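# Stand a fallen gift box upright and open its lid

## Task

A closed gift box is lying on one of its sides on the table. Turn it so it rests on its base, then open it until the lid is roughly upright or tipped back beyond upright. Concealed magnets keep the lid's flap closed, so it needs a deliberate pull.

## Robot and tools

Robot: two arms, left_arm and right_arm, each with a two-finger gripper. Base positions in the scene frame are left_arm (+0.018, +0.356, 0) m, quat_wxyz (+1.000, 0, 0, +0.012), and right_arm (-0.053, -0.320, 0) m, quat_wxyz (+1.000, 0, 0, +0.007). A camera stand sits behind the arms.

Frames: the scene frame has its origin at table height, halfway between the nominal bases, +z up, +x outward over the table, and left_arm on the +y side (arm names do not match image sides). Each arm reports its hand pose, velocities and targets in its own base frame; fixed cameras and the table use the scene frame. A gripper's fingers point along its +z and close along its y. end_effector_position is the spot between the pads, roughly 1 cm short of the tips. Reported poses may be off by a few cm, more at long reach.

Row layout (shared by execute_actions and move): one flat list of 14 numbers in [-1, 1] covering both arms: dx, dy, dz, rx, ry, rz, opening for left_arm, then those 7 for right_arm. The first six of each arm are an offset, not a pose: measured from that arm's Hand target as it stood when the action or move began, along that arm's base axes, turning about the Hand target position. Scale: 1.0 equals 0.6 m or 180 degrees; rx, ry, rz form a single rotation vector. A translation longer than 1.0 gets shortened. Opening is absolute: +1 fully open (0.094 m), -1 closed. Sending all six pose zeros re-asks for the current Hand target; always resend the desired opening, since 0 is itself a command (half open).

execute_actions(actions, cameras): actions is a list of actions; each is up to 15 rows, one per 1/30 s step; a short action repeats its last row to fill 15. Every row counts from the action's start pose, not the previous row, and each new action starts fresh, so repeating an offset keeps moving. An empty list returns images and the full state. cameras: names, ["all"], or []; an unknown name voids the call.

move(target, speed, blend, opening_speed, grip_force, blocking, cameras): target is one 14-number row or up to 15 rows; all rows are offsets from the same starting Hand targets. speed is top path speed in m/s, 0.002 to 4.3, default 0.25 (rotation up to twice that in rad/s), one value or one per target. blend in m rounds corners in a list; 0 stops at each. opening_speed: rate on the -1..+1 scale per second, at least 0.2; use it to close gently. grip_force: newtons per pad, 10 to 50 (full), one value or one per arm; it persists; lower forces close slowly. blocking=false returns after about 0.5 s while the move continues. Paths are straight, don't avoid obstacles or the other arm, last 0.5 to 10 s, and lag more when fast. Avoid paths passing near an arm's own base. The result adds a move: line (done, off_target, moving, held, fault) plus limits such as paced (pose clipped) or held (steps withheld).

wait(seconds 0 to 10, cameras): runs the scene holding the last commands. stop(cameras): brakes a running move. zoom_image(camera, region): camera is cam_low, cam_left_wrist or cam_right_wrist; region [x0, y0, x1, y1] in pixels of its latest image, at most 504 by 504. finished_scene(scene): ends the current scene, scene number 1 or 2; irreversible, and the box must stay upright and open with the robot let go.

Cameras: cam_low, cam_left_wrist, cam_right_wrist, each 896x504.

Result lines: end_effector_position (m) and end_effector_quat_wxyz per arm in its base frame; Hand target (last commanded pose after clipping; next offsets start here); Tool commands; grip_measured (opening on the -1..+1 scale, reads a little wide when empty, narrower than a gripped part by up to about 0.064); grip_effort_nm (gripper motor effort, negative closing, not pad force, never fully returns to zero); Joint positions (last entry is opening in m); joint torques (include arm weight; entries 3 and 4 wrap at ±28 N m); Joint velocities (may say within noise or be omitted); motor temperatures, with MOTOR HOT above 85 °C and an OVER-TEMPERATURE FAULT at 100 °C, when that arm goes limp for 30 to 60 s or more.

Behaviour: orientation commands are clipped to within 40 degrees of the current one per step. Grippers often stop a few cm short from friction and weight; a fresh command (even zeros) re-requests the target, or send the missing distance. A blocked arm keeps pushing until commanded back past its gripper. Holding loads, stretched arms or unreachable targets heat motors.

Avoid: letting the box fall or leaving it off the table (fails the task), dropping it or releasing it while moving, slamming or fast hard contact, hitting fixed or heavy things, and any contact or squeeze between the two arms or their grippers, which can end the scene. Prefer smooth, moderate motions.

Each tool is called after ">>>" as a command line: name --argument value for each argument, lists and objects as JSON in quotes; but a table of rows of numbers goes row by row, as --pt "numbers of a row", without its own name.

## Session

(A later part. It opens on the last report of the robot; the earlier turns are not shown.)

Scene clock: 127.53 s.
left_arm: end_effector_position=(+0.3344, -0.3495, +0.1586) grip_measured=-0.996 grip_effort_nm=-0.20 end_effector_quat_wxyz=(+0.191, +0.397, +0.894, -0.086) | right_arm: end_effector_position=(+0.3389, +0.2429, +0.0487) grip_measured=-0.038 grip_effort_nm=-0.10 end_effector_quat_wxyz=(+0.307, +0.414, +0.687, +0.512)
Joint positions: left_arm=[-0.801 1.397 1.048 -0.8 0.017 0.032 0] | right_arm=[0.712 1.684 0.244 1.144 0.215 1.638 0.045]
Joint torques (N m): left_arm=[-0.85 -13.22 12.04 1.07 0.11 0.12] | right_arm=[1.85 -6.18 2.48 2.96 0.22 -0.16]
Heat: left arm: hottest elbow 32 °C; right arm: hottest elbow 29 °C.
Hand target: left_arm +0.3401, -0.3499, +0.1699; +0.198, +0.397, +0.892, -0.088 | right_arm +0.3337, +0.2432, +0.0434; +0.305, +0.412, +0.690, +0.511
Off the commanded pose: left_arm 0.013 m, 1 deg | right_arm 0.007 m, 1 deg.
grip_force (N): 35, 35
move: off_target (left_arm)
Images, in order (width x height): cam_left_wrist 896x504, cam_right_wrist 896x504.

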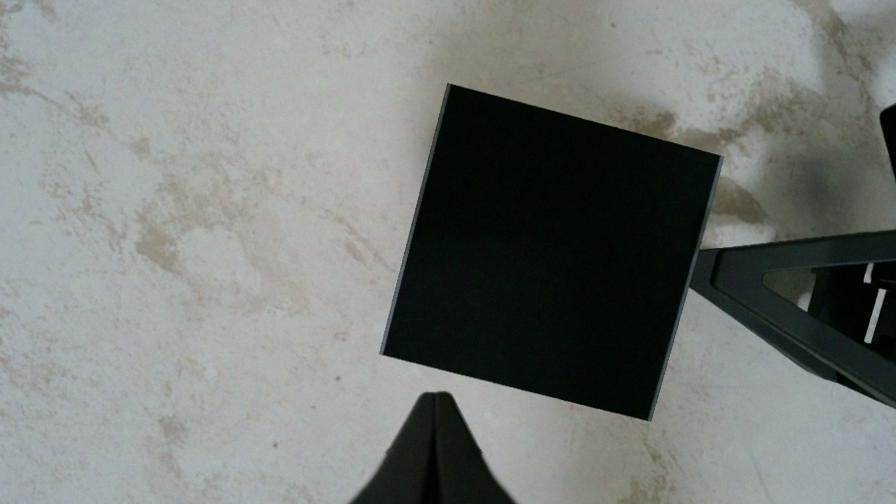

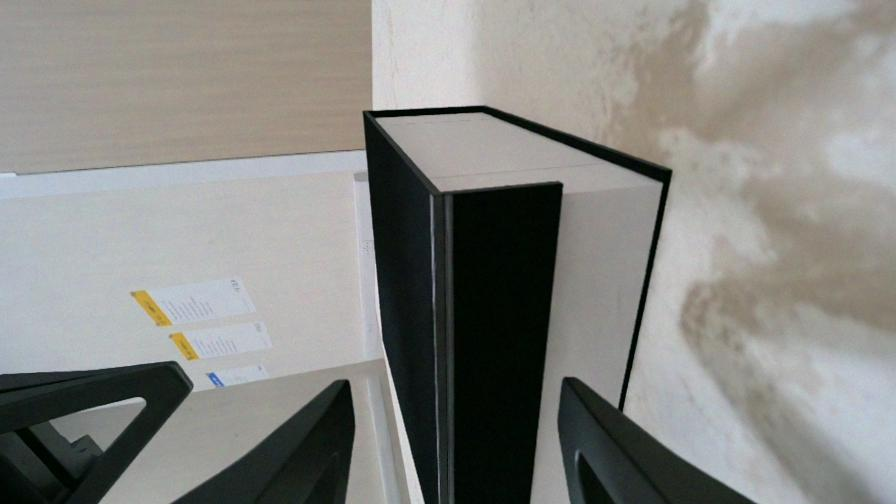

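>>> move --target '[0,0,0,0,0,0,-1, -0.018,-0.0095,-0.0123,0,0,0,-0.04]' --cameras '["cam_left_wrist","cam_right_wrist"]' --speed 0.1

Scene clock: 129.20 s.
left_arm: end_effector_position=(+0.3344, -0.3495, +0.1586) grip_measured=-0.996 grip_effort_nm=-0.20 end_effector_quat_wxyz=(+0.191, +0.397, +0.894, -0.086) | right_arm: end_effector_position=(+0.3284, +0.2376, +0.0411) grip_measured=-0.038 grip_effort_nm=-0.10 end_effector_quat_wxyz=(+0.308, +0.413, +0.687, +0.512)
Joint positions: left_arm=[-0.801 1.397 1.048 -0.8 0.017 0.032 0] | right_arm=[0.724 1.728 0.216 1.215 0.226 1.638 0.045]
Joint torques (N m): left_arm=[-0.79 -13.22 12.04 1.09 0.12 0.12] | right_arm=[1.85 -5.89 1.74 2.99 0.22 -0.12]
Heat: left arm: hottest elbow 32 °C; right arm: hottest elbow 29 °C.
Hand target: left_arm +0.3401, -0.3499, +0.1699; +0.198, +0.397, +0.892, -0.088 | right_arm +0.3229, +0.2376, +0.0360; +0.305, +0.412, +0.690, +0.511
Off the commanded pose: left_arm 0.013 m, 1 deg | right_arm 0.008 m, 1 deg.
grip_force (N): 35, 35
move: off_target (left_arm)
Images, in order (width x height): cam_left_wrist 896x504, cam_right_wrist 896x504.

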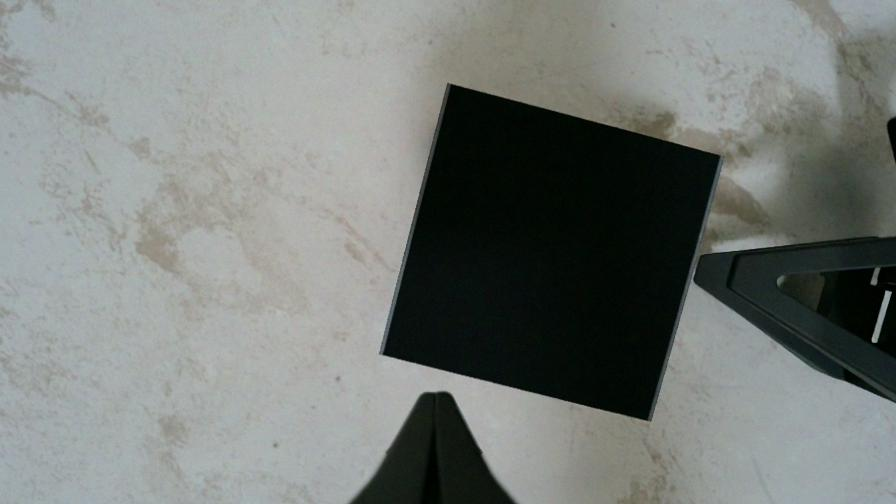

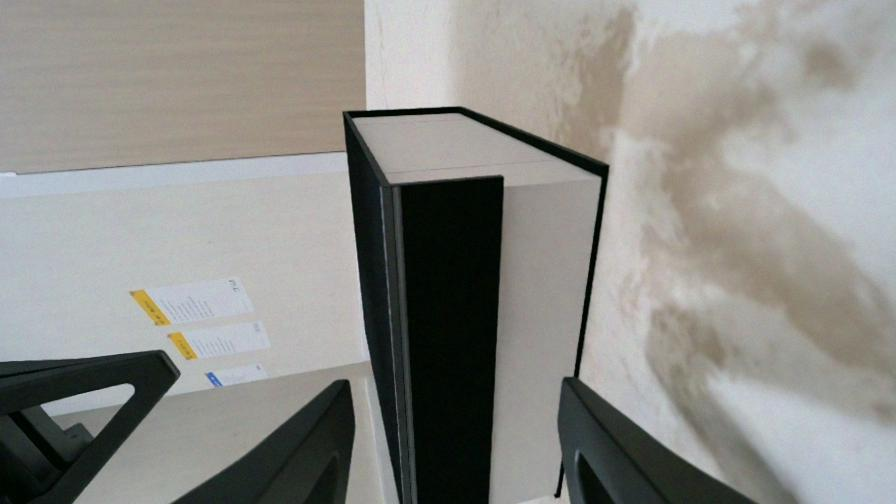

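>>> move --pt "0 0 0 0 0 0 -1 0.0698 0.0303 0.0092 0 0 0 -0.04" --pt "0 0 0 0 0 0 -1 0.0698 0.0303 0.0092 0 0 0 -0.55" --cameras '["cam_left_wrist","cam_right_wrist"]' --speed 0.06 --grip_force 25

>>> zoom_image --camera "cam_right_wrist" --region '[300, 250, 620, 504]'

Scene clock: 133.23 s.
left_arm: end_effector_position=(+0.3344, -0.3495, +0.1586) grip_measured=-0.996 grip_effort_nm=-0.20 end_effector_quat_wxyz=(+0.191, +0.397, +0.894, -0.086) | right_arm: end_effector_position=(+0.3541, +0.2521, +0.0416) grip_measured=-0.445 grip_effort_nm=-0.48 end_effector_quat_wxyz=(+0.301, +0.412, +0.691, +0.511)
Joint positions: left_arm=[-0.801 1.397 1.048 -0.8 0.017 0.032 0] | right_arm=[0.693 1.728 0.292 1.131 0.183 1.633 0.026]
Joint torques (N m): left_arm=[-0.79 -13.22 12.03 1.07 0.11 0.11] | right_arm=[0.21 -7.3 5.78 1.55 -0.08 -0.24]
Heat: left arm: hottest elbow 32 °C; right arm: hottest elbow 29 °C.
Hand target: left_arm +0.3401, -0.3499, +0.1699; +0.198, +0.397, +0.892, -0.088 | right_arm +0.3648, +0.2559, +0.0417; +0.305, +0.412, +0.690, +0.511
Off the commanded pose: left_arm 0.013 m, 1 deg | right_arm 0.011 m, 0 deg.
grip_force (N): 25, 25
move: off_target (left_arm, right_arm); target 2's new opening was sent with right_arm's hand 0.011 m and 0 deg from that target
Images, in order (width x height): cam_left_wrist 896x504, cam_right_wrist 896x504.

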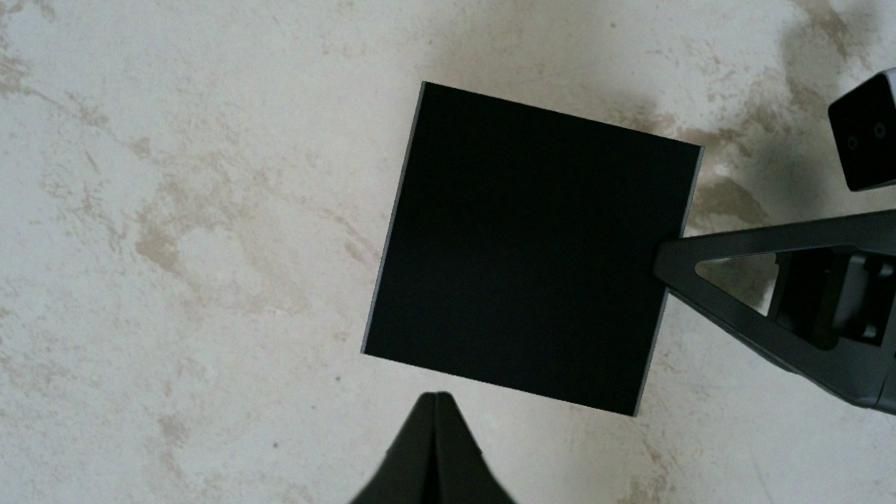

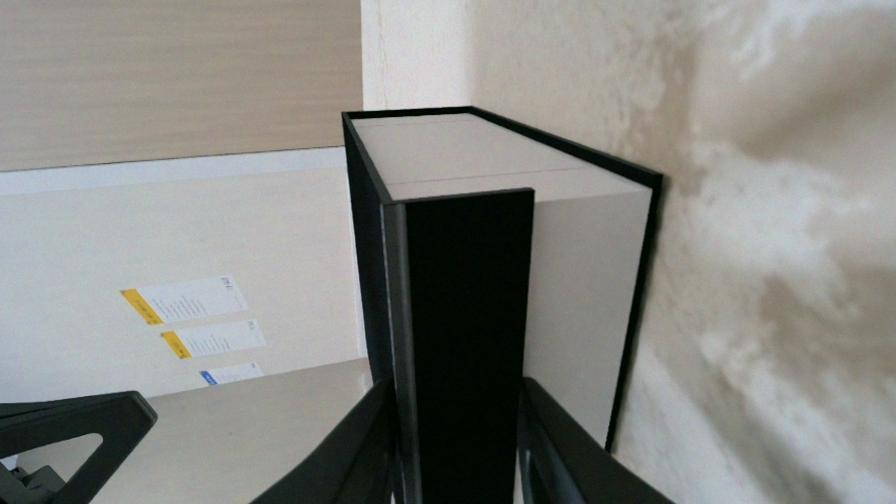

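Scaled by 1.575.

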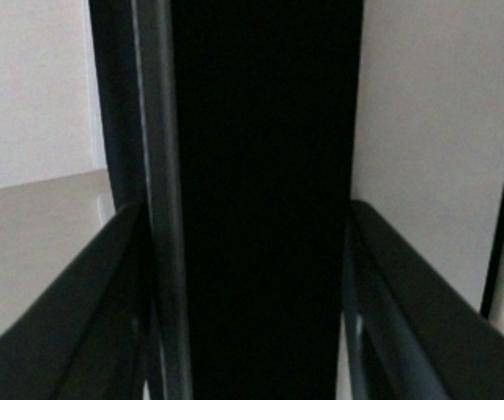

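>>> move --target '[0,0,0,0,0,0,-1, -0.0097,-0.0052,0.055,-0.0316,0.0587,0,-0.55]' --cameras '["all"]' --speed 0.05

>>> zoom_image --camera "cam_low" --region '[530, 220, 660, 330]'

Scene clock: 138.53 s.
left_arm: end_effector_position=(+0.3344, -0.3495, +0.1586) grip_measured=-0.996 grip_effort_nm=-0.20 end_effector_quat_wxyz=(+0.191, +0.397, +0.894, -0.086) | right_arm: end_effector_position=(+0.3477, +0.2479, +0.0643) grip_measured=-0.448 grip_effort_nm=-0.55 end_effector_quat_wxyz=(+0.258, +0.440, +0.744, +0.431)
Joint positions: left_arm=[-0.801 1.397 1.048 -0.8 0.017 0.032 0] | right_arm=[0.687 1.38 0.351 0.504 0.165 1.66 0.026]
Joint torques (N m): left_arm=[-0.79 -13.22 12.05 1.07 0.11 0.12] | right_arm=[0.26 -7 9.63 0.91 -0.06 -0.15]
Heat: left arm: hottest elbow 32 °C; right arm: hottest elbow 29 °C.
Hand target: left_arm +0.3401, -0.3499, +0.1699; +0.198, +0.397, +0.892, -0.088 | right_arm +0.3589, +0.2527, +0.0745; +0.261, +0.441, +0.740, +0.436
Off the commanded pose: left_arm 0.013 m, 1 deg | right_arm 0.016 m, 1 deg.
grip_force (N): 25, 25
move: off_target (left_arm, right_arm)

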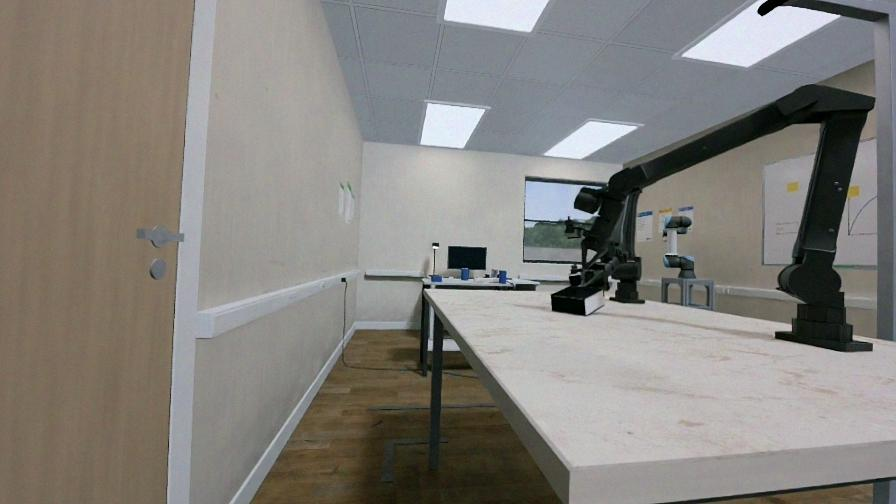

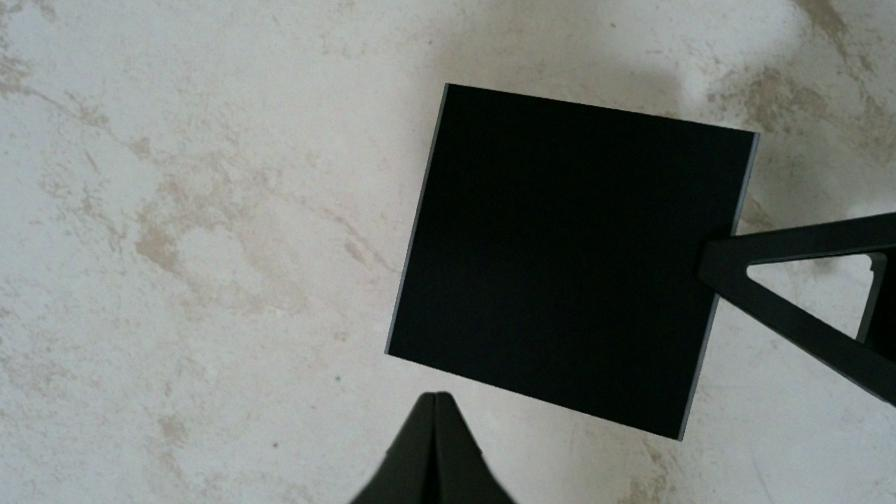

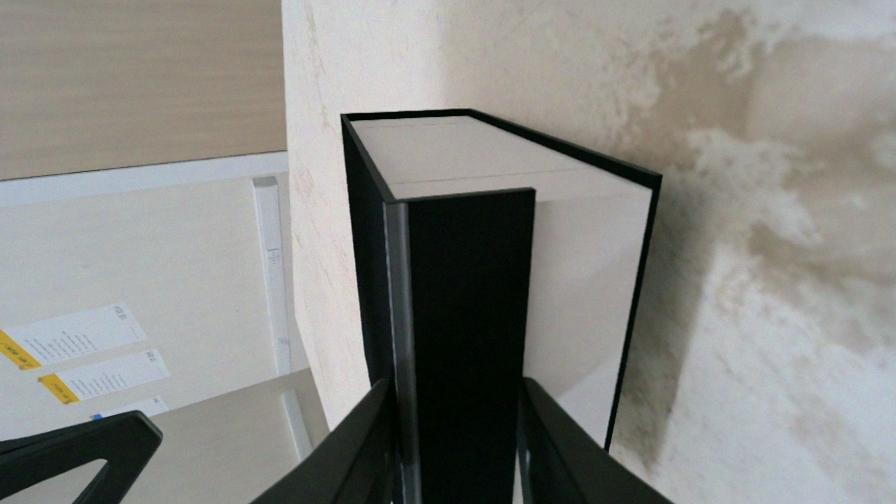

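Scaled by 3.877.

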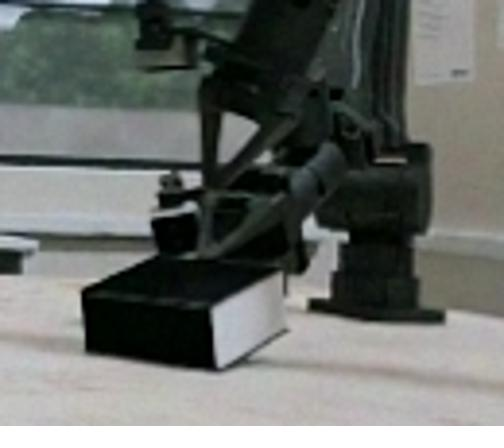

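>>> move --target '[-0.1298,0.0622,-0.1732,-0.1133,-0.0806,-0.0715,-1, -0.0032,-0.0013,-0.0575,0.0316,-0.0587,0,-0.55]' --cameras '["all"]' --speed 0.08

>>> zoom_image --camera "cam_low" --region '[530, 220, 660, 330]'

Scene clock: 164.17 s.
left_arm: end_effector_position=(+0.2565, -0.3114, +0.0608) grip_measured=-0.996 grip_effort_nm=-0.20 end_effector_quat_wxyz=(+0.351, +0.461, +0.787, -0.214) | right_arm: end_effector_position=(+0.3593, +0.2532, +0.0422) grip_measured=-0.448 grip_effort_nm=-0.55 end_effector_quat_wxyz=(+0.302, +0.415, +0.690, +0.510)
Joint positions: left_arm=[-0.788 1.253 0.411 0.097 0.215 0.178 0] | right_arm=[0.687 1.726 0.306 1.113 0.184 1.635 0.026]
Joint torques (N m): left_arm=[-0.73 -7.36 7.98 3.17 0.21 0.13] | right_arm=[1.2 -6.95 2.77 3.28 0.21 -0.23]
Heat: left arm: hottest elbow 32 °C; right arm: hottest elbow 30 °C.
Hand target: left_arm +0.2622, -0.3125, +0.0660; +0.364, +0.461, +0.780, -0.215 | right_arm +0.3569, +0.2519, +0.0400; +0.305, +0.412, +0.690, +0.511
Off the commanded pose: left_arm 0.008 m, 2 deg | right_arm 0.003 m, 1 deg.
grip_force (N): 25, 25
move: done

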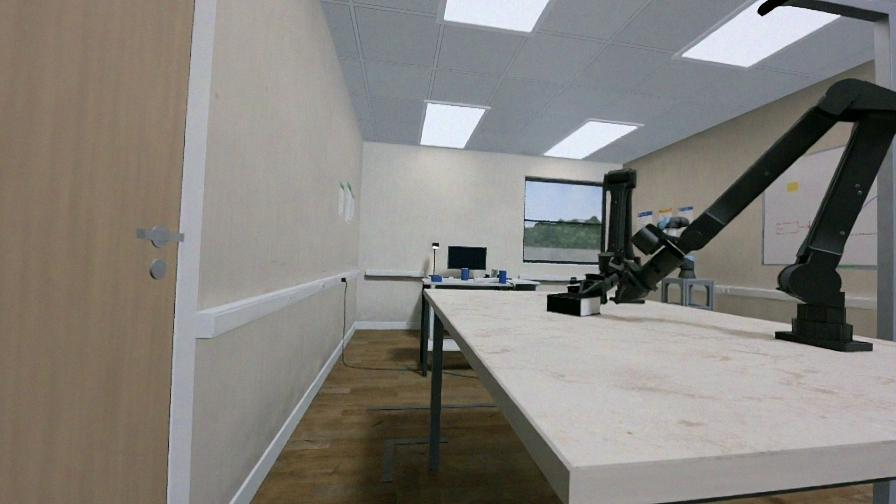

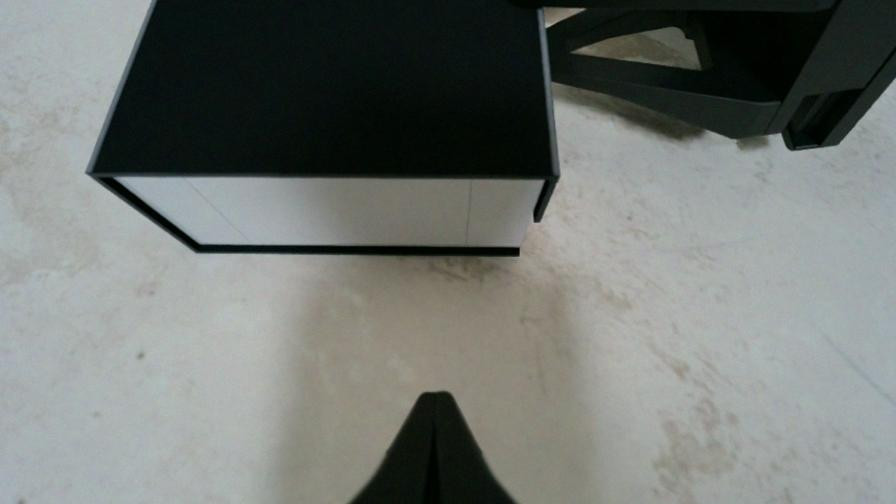

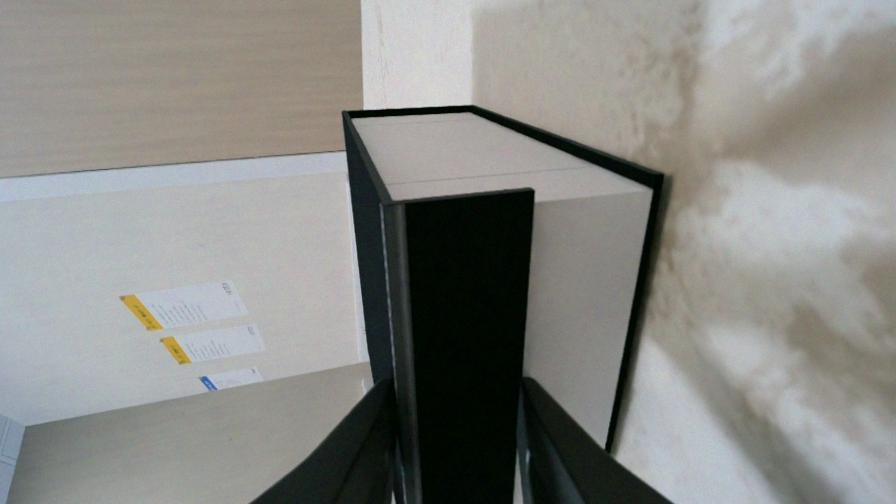

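Scaled by 3.877.

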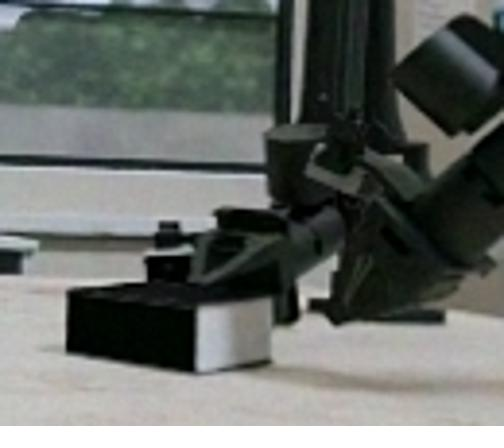

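>>> move --target '[0.0395,-0.0735,-0.0367,0,0,0,-1, 0,0,0,0,0,0,-0.55]' --cameras '["cam_left_wrist"]' --speed 0.08

Scene clock: 167.33 s.
left_arm: end_effector_position=(+0.2707, -0.3354, +0.0276) grip_measured=-0.996 grip_effort_nm=-0.20 end_effector_quat_wxyz=(+0.340, +0.465, +0.791, -0.205) | right_arm: end_effector_position=(+0.3593, +0.2532, +0.0422) grip_measured=-0.448 grip_effort_nm=-0.55 end_effector_quat_wxyz=(+0.302, +0.415, +0.690, +0.510)
Joint positions: left_arm=[-0.815 1.441 0.464 0.207 0.188 0.169 0] | right_arm=[0.687 1.726 0.306 1.113 0.184 1.635 0.026]
Joint torques (N m): left_arm=[-2.37 -8.35 10.95 2.99 -0.02 -0.12] | right_arm=[1.2 -7.06 2.77 3.29 0.22 -0.23]
Heat: left arm: hottest elbow 32 °C; right arm: hottest elbow 30 °C.
Hand target: left_arm +0.2857, -0.3567, +0.0439; +0.364, +0.461, +0.780, -0.215 | right_arm +0.3569, +0.2519, +0.0400; +0.305, +0.412, +0.690, +0.511
Off the commanded pose: left_arm 0.031 m, 3 deg | right_arm 0.004 m, 1 deg.
grip_force (N): 25, 25
move: off_target (left_arm)
Images, in order (width x height): cam_left_wrist 896x504.

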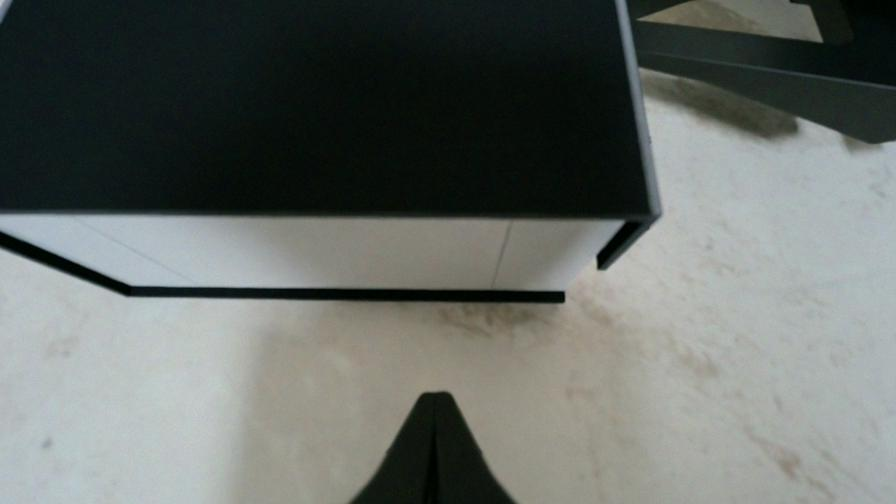

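>>> move --target '[0.017,-0.0355,0.0090,0,0,0,-1, 0,0,0,0,0,0,-0.55]' --cameras '["cam_left_wrist"]' --speed 0.06

Scene clock: 168.80 s.
left_arm: end_effector_position=(+0.2837, -0.3585, +0.0356) grip_measured=-0.996 grip_effort_nm=-0.20 end_effector_quat_wxyz=(+0.350, +0.464, +0.787, -0.207) | right_arm: end_effector_position=(+0.3595, +0.2529, +0.0423) grip_measured=-0.448 grip_effort_nm=-0.55 end_effector_quat_wxyz=(+0.303, +0.415, +0.690, +0.509)
Joint positions: left_arm=[-0.835 1.479 0.526 0.207 0.173 0.155 0] | right_arm=[0.687 1.726 0.306 1.113 0.186 1.635 0.026]
Joint torques (N m): left_arm=[-2.32 -9.35 11.44 2.15 -0.02 -0.12] | right_arm=[1.2 -7.12 2.77 3.29 0.12 -0.23]
Heat: left arm: hottest elbow 32 °C; right arm: hottest elbow 30 °C.
Hand target: left_arm +0.2960, -0.3779, +0.0493; +0.364, +0.461, +0.780, -0.215 | right_arm +0.3569, +0.2519, +0.0400; +0.305, +0.412, +0.690, +0.511
Off the commanded pose: left_arm 0.027 m, 2 deg | right_arm 0.004 m, 1 deg.
grip_force (N): 25, 25
move: off_target (left_arm)
Images, in order (width x height): cam_left_wrist 896x504.

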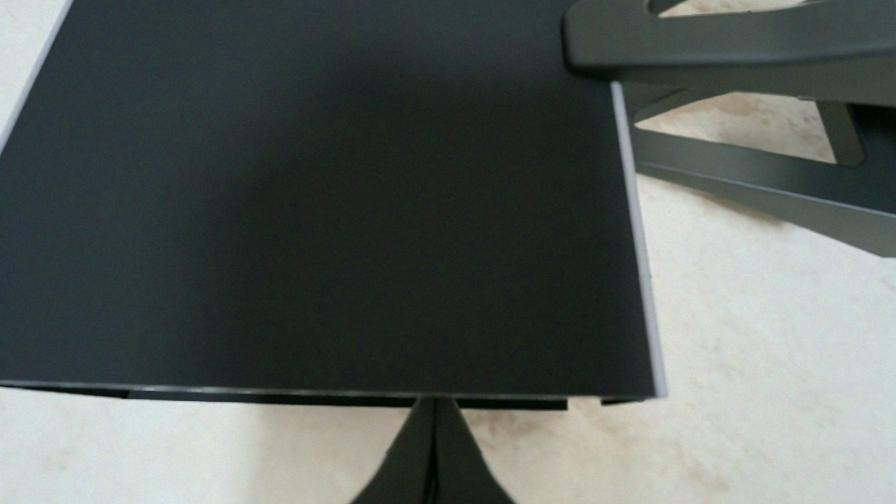

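>>> move --target '[0.0133,-0.0245,-0.030,0,0,0,-1, 0,0,0,0,0,0,-0.55]' --cameras '["cam_left_wrist","cam_right_wrist"]' --speed 0.06

Scene clock: 172.57 s.
left_arm: end_effector_position=(+0.2905, -0.3667, +0.0227) grip_measured=-0.996 grip_effort_nm=-0.20 end_effector_quat_wxyz=(+0.348, +0.462, +0.790, -0.205) | right_arm: end_effector_position=(+0.3629, +0.2478, +0.0432) grip_measured=-0.448 grip_effort_nm=-0.55 end_effector_quat_wxyz=(+0.313, +0.420, +0.685, +0.506)
Joint positions: left_arm=[-0.839 1.543 0.549 0.241 0.163 0.149 0] | right_arm=[0.68 1.726 0.306 1.116 0.204 1.631 0.026]
Joint torques (N m): left_arm=[-2.84 -8.12 11.73 3.23 0.05 -0.12] | right_arm=[1.85 -7.06 2.74 3.15 -0.71 -0.2]
Heat: left arm: hottest elbow 32 °C; right arm: hottest elbow 30 °C.
Hand target: left_arm +0.3040, -0.3927, +0.0315; +0.364, +0.461, +0.780, -0.215 | right_arm +0.3569, +0.2519, +0.0401; +0.305, +0.412, +0.690, +0.511
Off the commanded pose: left_arm 0.030 m, 2 deg | right_arm 0.008 m, 2 deg.
grip_force (N): 25, 25
move: off_target (left_arm)
Images, in order (width x height): cam_left_wrist 896x504, cam_right_wrist 896x504.

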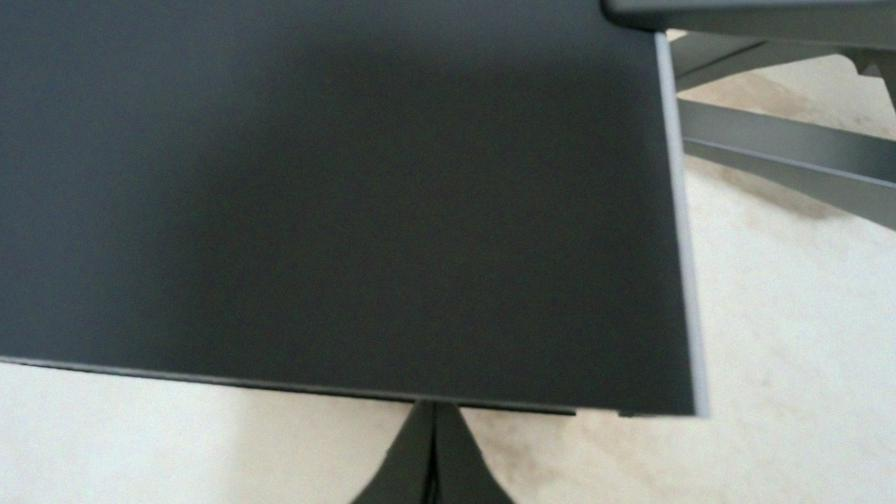

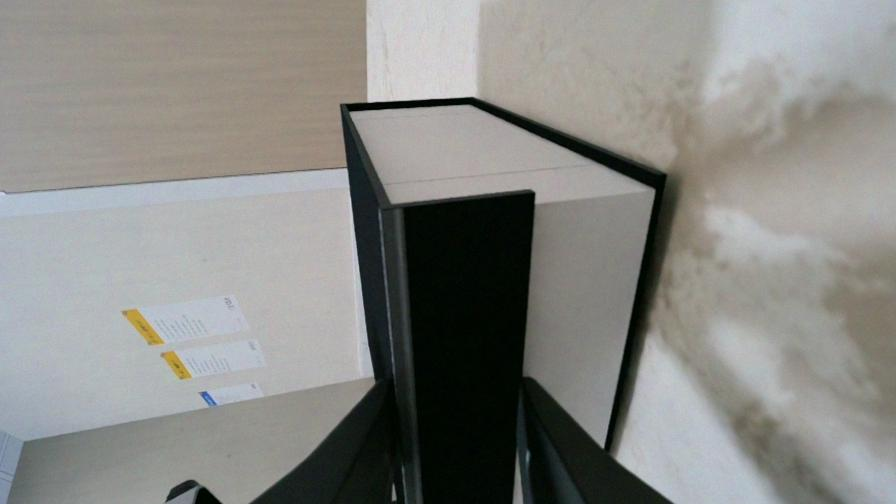

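>>> move --target '[0.004,-0.0073,-0.02,0,0,0,-1, 0.0068,-0.0065,0.0583,-0.0316,0.0587,0,-0.6]' --cameras '["all"]' --speed 0.05

>>> zoom_image --camera "cam_low" --region '[530, 220, 660, 330]'

Scene clock: 176.23 s.
left_arm: end_effector_position=(+0.2964, -0.3787, +0.0223) grip_measured=-0.996 grip_effort_nm=-0.20 end_effector_quat_wxyz=(+0.361, +0.463, +0.782, -0.211) | right_arm: end_effector_position=(+0.3579, +0.2370, +0.0711) grip_measured=-0.458 grip_effort_nm=-0.55 end_effector_quat_wxyz=(+0.273, +0.446, +0.735, +0.432)
Joint positions: left_arm=[-0.847 1.58 0.566 0.294 0.163 0.148 0] | right_arm=[0.654 1.369 0.352 0.509 0.168 1.645 0.025]
Joint torques (N m): left_arm=[-2.37 -7.36 10.81 2.71 -0.06 -0.14] | right_arm=[1.61 -6.53 9.26 0.66 -0.93 -0.08]
Heat: left arm: hottest elbow 32 °C; right arm: hottest elbow 30 °C.
Hand target: left_arm +0.3065, -0.3971, +0.0194; +0.364, +0.461, +0.780, -0.215 | right_arm +0.3611, +0.2479, +0.0750; +0.261, +0.441, +0.740, +0.436
Off the commanded pose: left_arm 0.021 m, 1 deg | right_arm 0.012 m, 2 deg.
grip_force (N): 25, 25
move: off_target (left_arm, right_arm)

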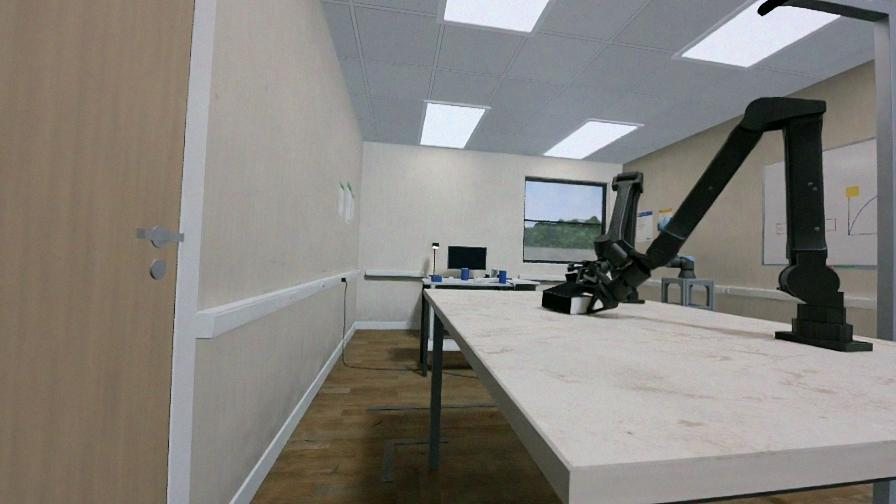

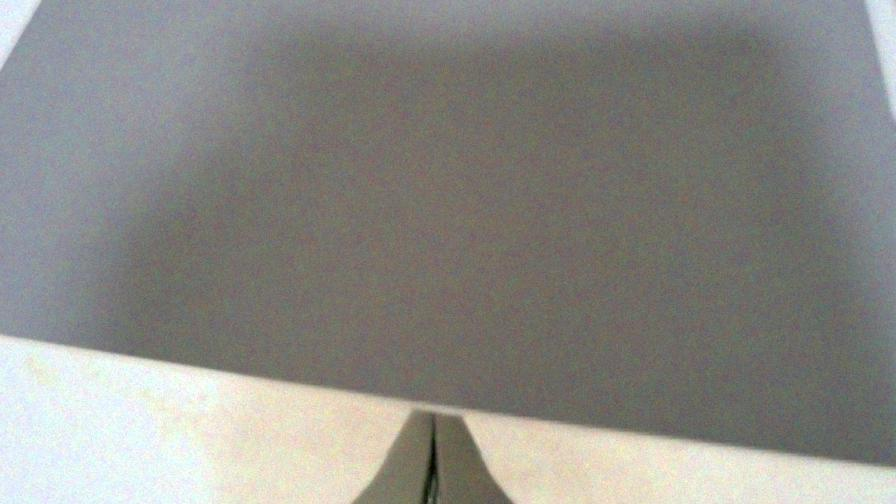

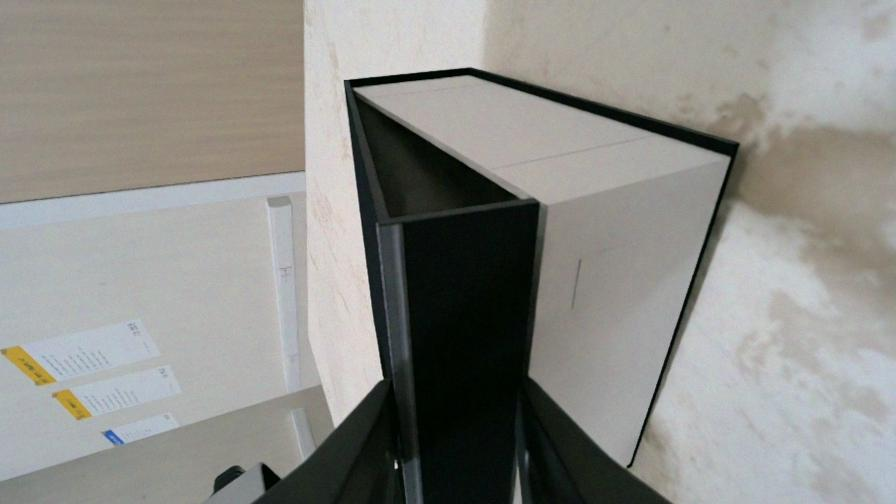

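Scaled by 3.877.

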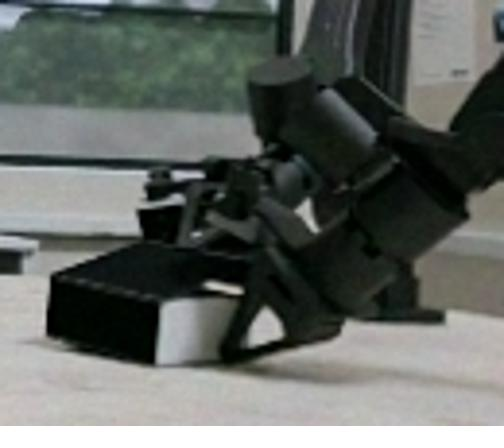

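>>> move --pt "-0.1115 0.2068 0.0677 0 0 0 -1 -0.0053 -0.0182 0 0 0 0 -0.6" --pt "-0.1115 0.2068 0.0677 0 0 0 -1 0.0098 -0.0107 0.0602 -0.0445 0.0896 0 -0.6" --pt "-0.1115 0.2068 0.0677 0 0 0 -1 0.0455 0.0072 0.117 -0.0939 0.1891 0 -0.6" --cameras '["all"]' --speed '[0.12,0.12,0.12]' --blend '[0.005,0.01,0]'

>>> zoom_image --camera "cam_low" --region '[530, 220, 660, 330]'

Scene clock: 183.87 s.
left_arm: end_effector_position=(+0.2372, -0.2748, +0.0551) grip_measured=-0.996 grip_effort_nm=-0.20 end_effector_quat_wxyz=(+0.359, +0.460, +0.783, -0.216) | right_arm: end_effector_position=(+0.3790, +0.2502, +0.1453) grip_measured=-0.487 grip_effort_nm=-0.55 end_effector_quat_wxyz=(+0.099, +0.505, +0.837, +0.187)
Joint positions: left_arm=[-0.736 1.144 0.299 0.11 0.255 0.213 0] | right_arm=[0.593 1.33 0.946 -0.76 0.022 1.673 0.024]
Joint torques (N m): left_arm=[-0.85 -6.95 8.09 1.69 0.22 0.12] | right_arm=[0.32 -6.65 13.35 -0.05 -0.01 -0.17]
Heat: left arm: hottest elbow 32 °C; right arm: hottest elbow 31 °C.
Hand target: left_arm +0.2395, -0.2730, +0.0600; +0.364, +0.461, +0.780, -0.215 | right_arm +0.3885, +0.2523, +0.1453; +0.095, +0.507, +0.839, +0.176
Off the commanded pose: left_arm 0.006 m, 1 deg | right_arm 0.010 m, 1 deg.
grip_force (N): 25, 25
move: done

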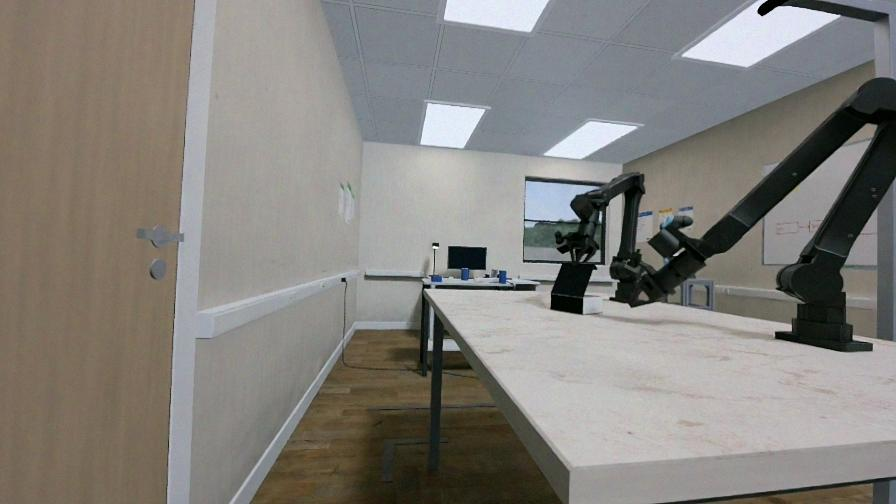

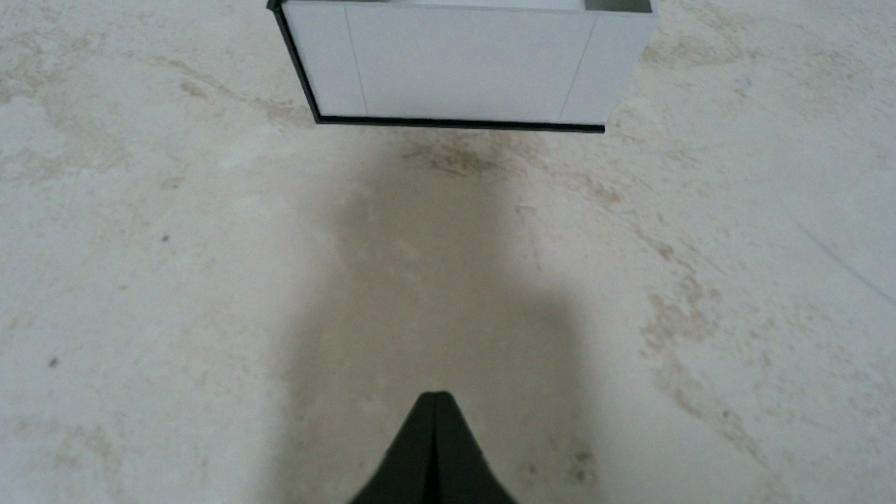

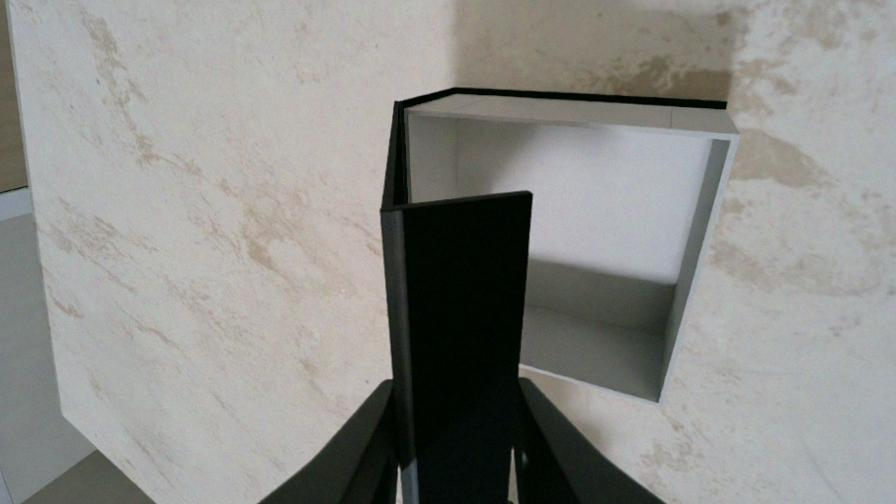

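Scaled by 3.877.

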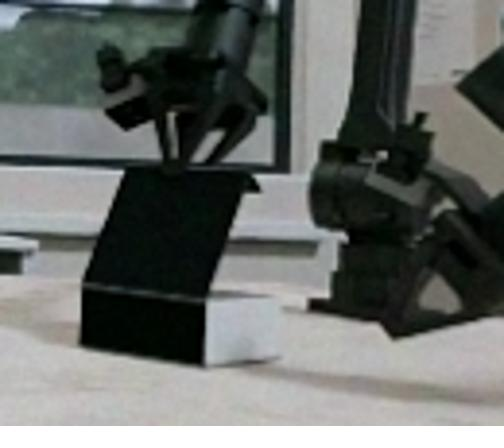

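>>> move --pt "0 0 0 0 0 0 -1 0.0544 0.0283 0.0447 -0.0564 0.1084 0 -0.6" --pt "0 0 0 0 0 0 -1 0.0893 0.0465 0.0582 -0.0872 0.1676 0 -0.6" --cameras '["cam_low","cam_right_wrist"]' --speed 0.12 --blend '[0.01,0]'

>>> zoom_image --camera "cam_low" --region '[530, 220, 660, 330]'

Scene clock: 189.70 s.
left_arm: end_effector_position=(+0.2372, -0.2748, +0.0551) grip_measured=-0.996 grip_effort_nm=-0.20 end_effector_quat_wxyz=(+0.359, +0.460, +0.783, -0.216) | right_arm: end_effector_position=(+0.4252, +0.2752, +0.1720) grip_measured=-0.507 grip_effort_nm=-0.55 end_effector_quat_wxyz=(-0.061, +0.516, +0.850, -0.086)
Joint positions: left_arm=[-0.736 1.144 0.299 0.11 0.255 0.213 0] | right_arm=[0.564 1.822 1.648 -1.606 -0.033 1.653 0.023]
Joint torques (N m): left_arm=[-0.67 -6.89 8.09 1.68 0.23 0.11] | right_arm=[0.21 -14.45 14.72 -0.79 -0.05 -0.16]
Heat: left arm: hottest elbow 31 °C; right arm: hottest elbow 32 °C.
Hand target: left_arm +0.2395, -0.2730, +0.0600; +0.364, +0.461, +0.780, -0.215 | right_arm +0.4420, +0.2802, +0.1801; -0.059, +0.517, +0.850, -0.076
Off the commanded pose: left_arm 0.006 m, 1 deg | right_arm 0.019 m, 1 deg.
grip_force (N): 25, 25
move: off_target (right_arm)
Images, in order (width x height): cam_low 896x504, cam_right_wrist 896x504.

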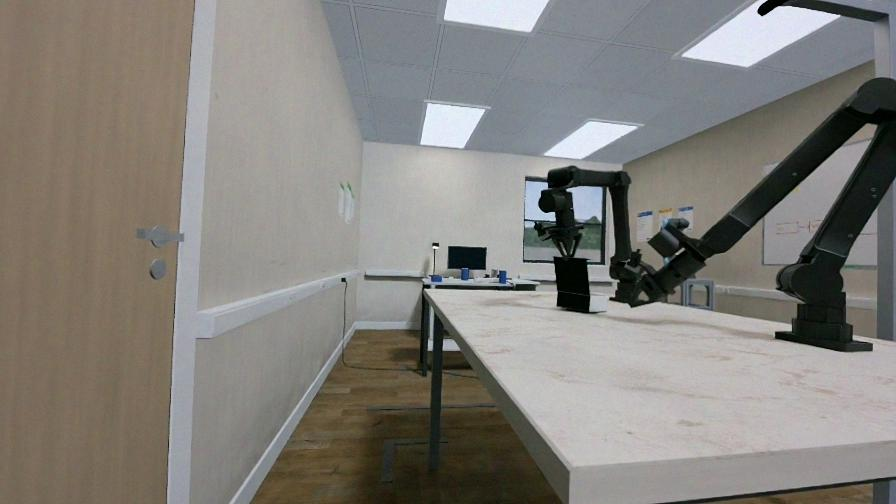

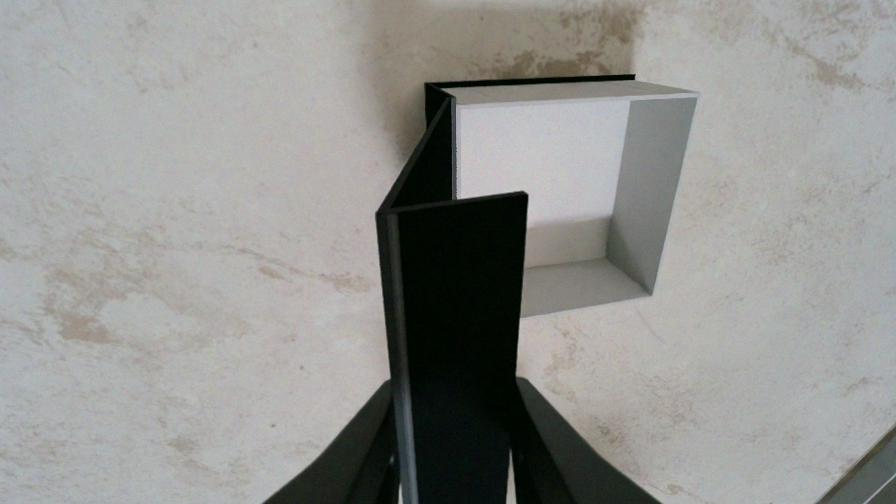

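Scaled by 3.877.

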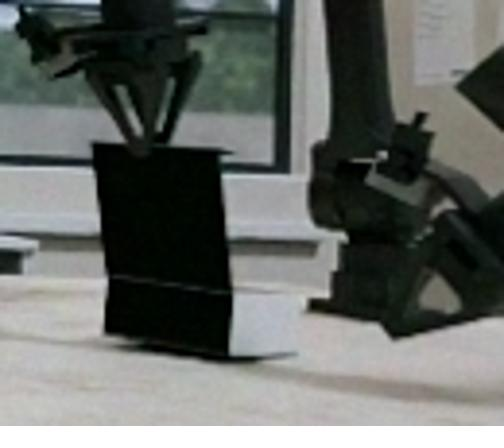

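>>> move --pt "0 0 0 0 0 0 -1 -0.01 -0.004 -0.022 0 0 0 -0.6" --pt "0 0 0 0 0 0 -1 -0.01 -0.004 -0.022 0 0 0 -0.2" --cameras '["cam_low","cam_right_wrist"]' --speed 0.06 --opening_speed 0.5

>>> zoom_image --camera "cam_low" --region '[530, 220, 660, 330]'

Scene clock: 193.03 s.
left_arm: end_effector_position=(+0.2372, -0.2748, +0.0551) grip_measured=-0.996 grip_effort_nm=-0.20 end_effector_quat_wxyz=(+0.359, +0.460, +0.783, -0.216) | right_arm: end_effector_position=(+0.4279, +0.2770, +0.1713) grip_measured=-0.203 grip_effort_nm=0.14 end_effector_quat_wxyz=(-0.058, +0.517, +0.850, -0.080)
Joint positions: left_arm=[-0.736 1.144 0.299 0.11 0.255 0.213 0] | right_arm=[0.564 1.822 1.648 -1.592 -0.033 1.653 0.037]
Joint torques (N m): left_arm=[-0.79 -6.95 8.09 1.69 0.23 0.12] | right_arm=[0.38 -15.09 10.44 0.29 -0.07 -0.14]
Heat: left arm: hottest elbow 31 °C; right arm: hottest elbow 32 °C.
Hand target: left_arm +0.2395, -0.2730, +0.0600; +0.364, +0.461, +0.780, -0.215 | right_arm +0.4360, +0.2778, +0.1669; -0.059, +0.517, +0.850, -0.076
Off the commanded pose: left_arm 0.006 m, 1 deg | right_arm 0.009 m, 0 deg.
grip_force (N): 25, 25
move: done
Images, in order (width x height): cam_low 896x504, cam_right_wrist 896x504.

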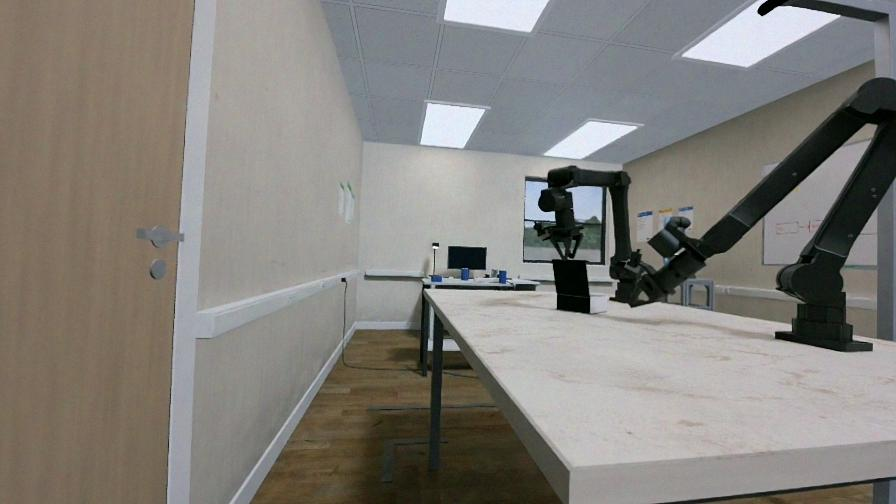

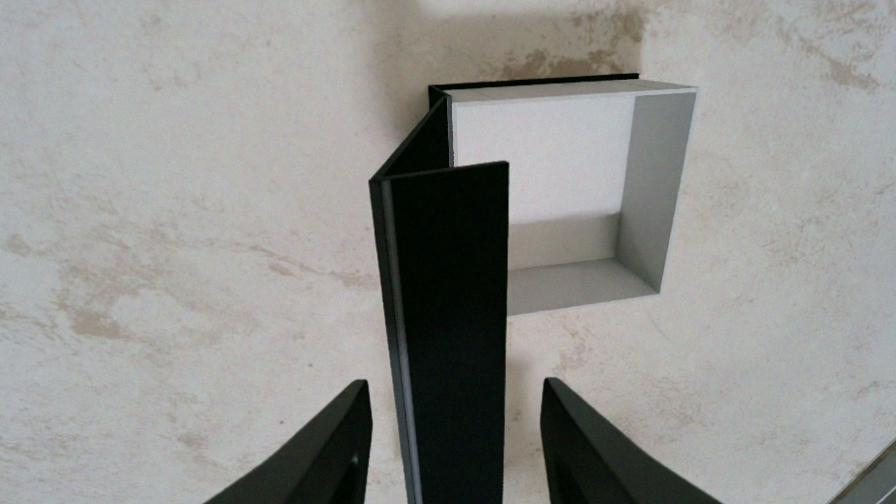

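Scaled by 3.877.

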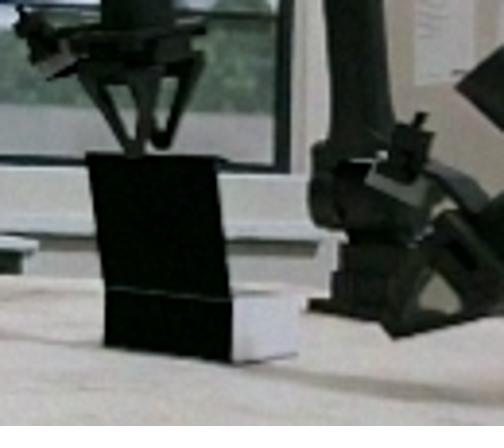

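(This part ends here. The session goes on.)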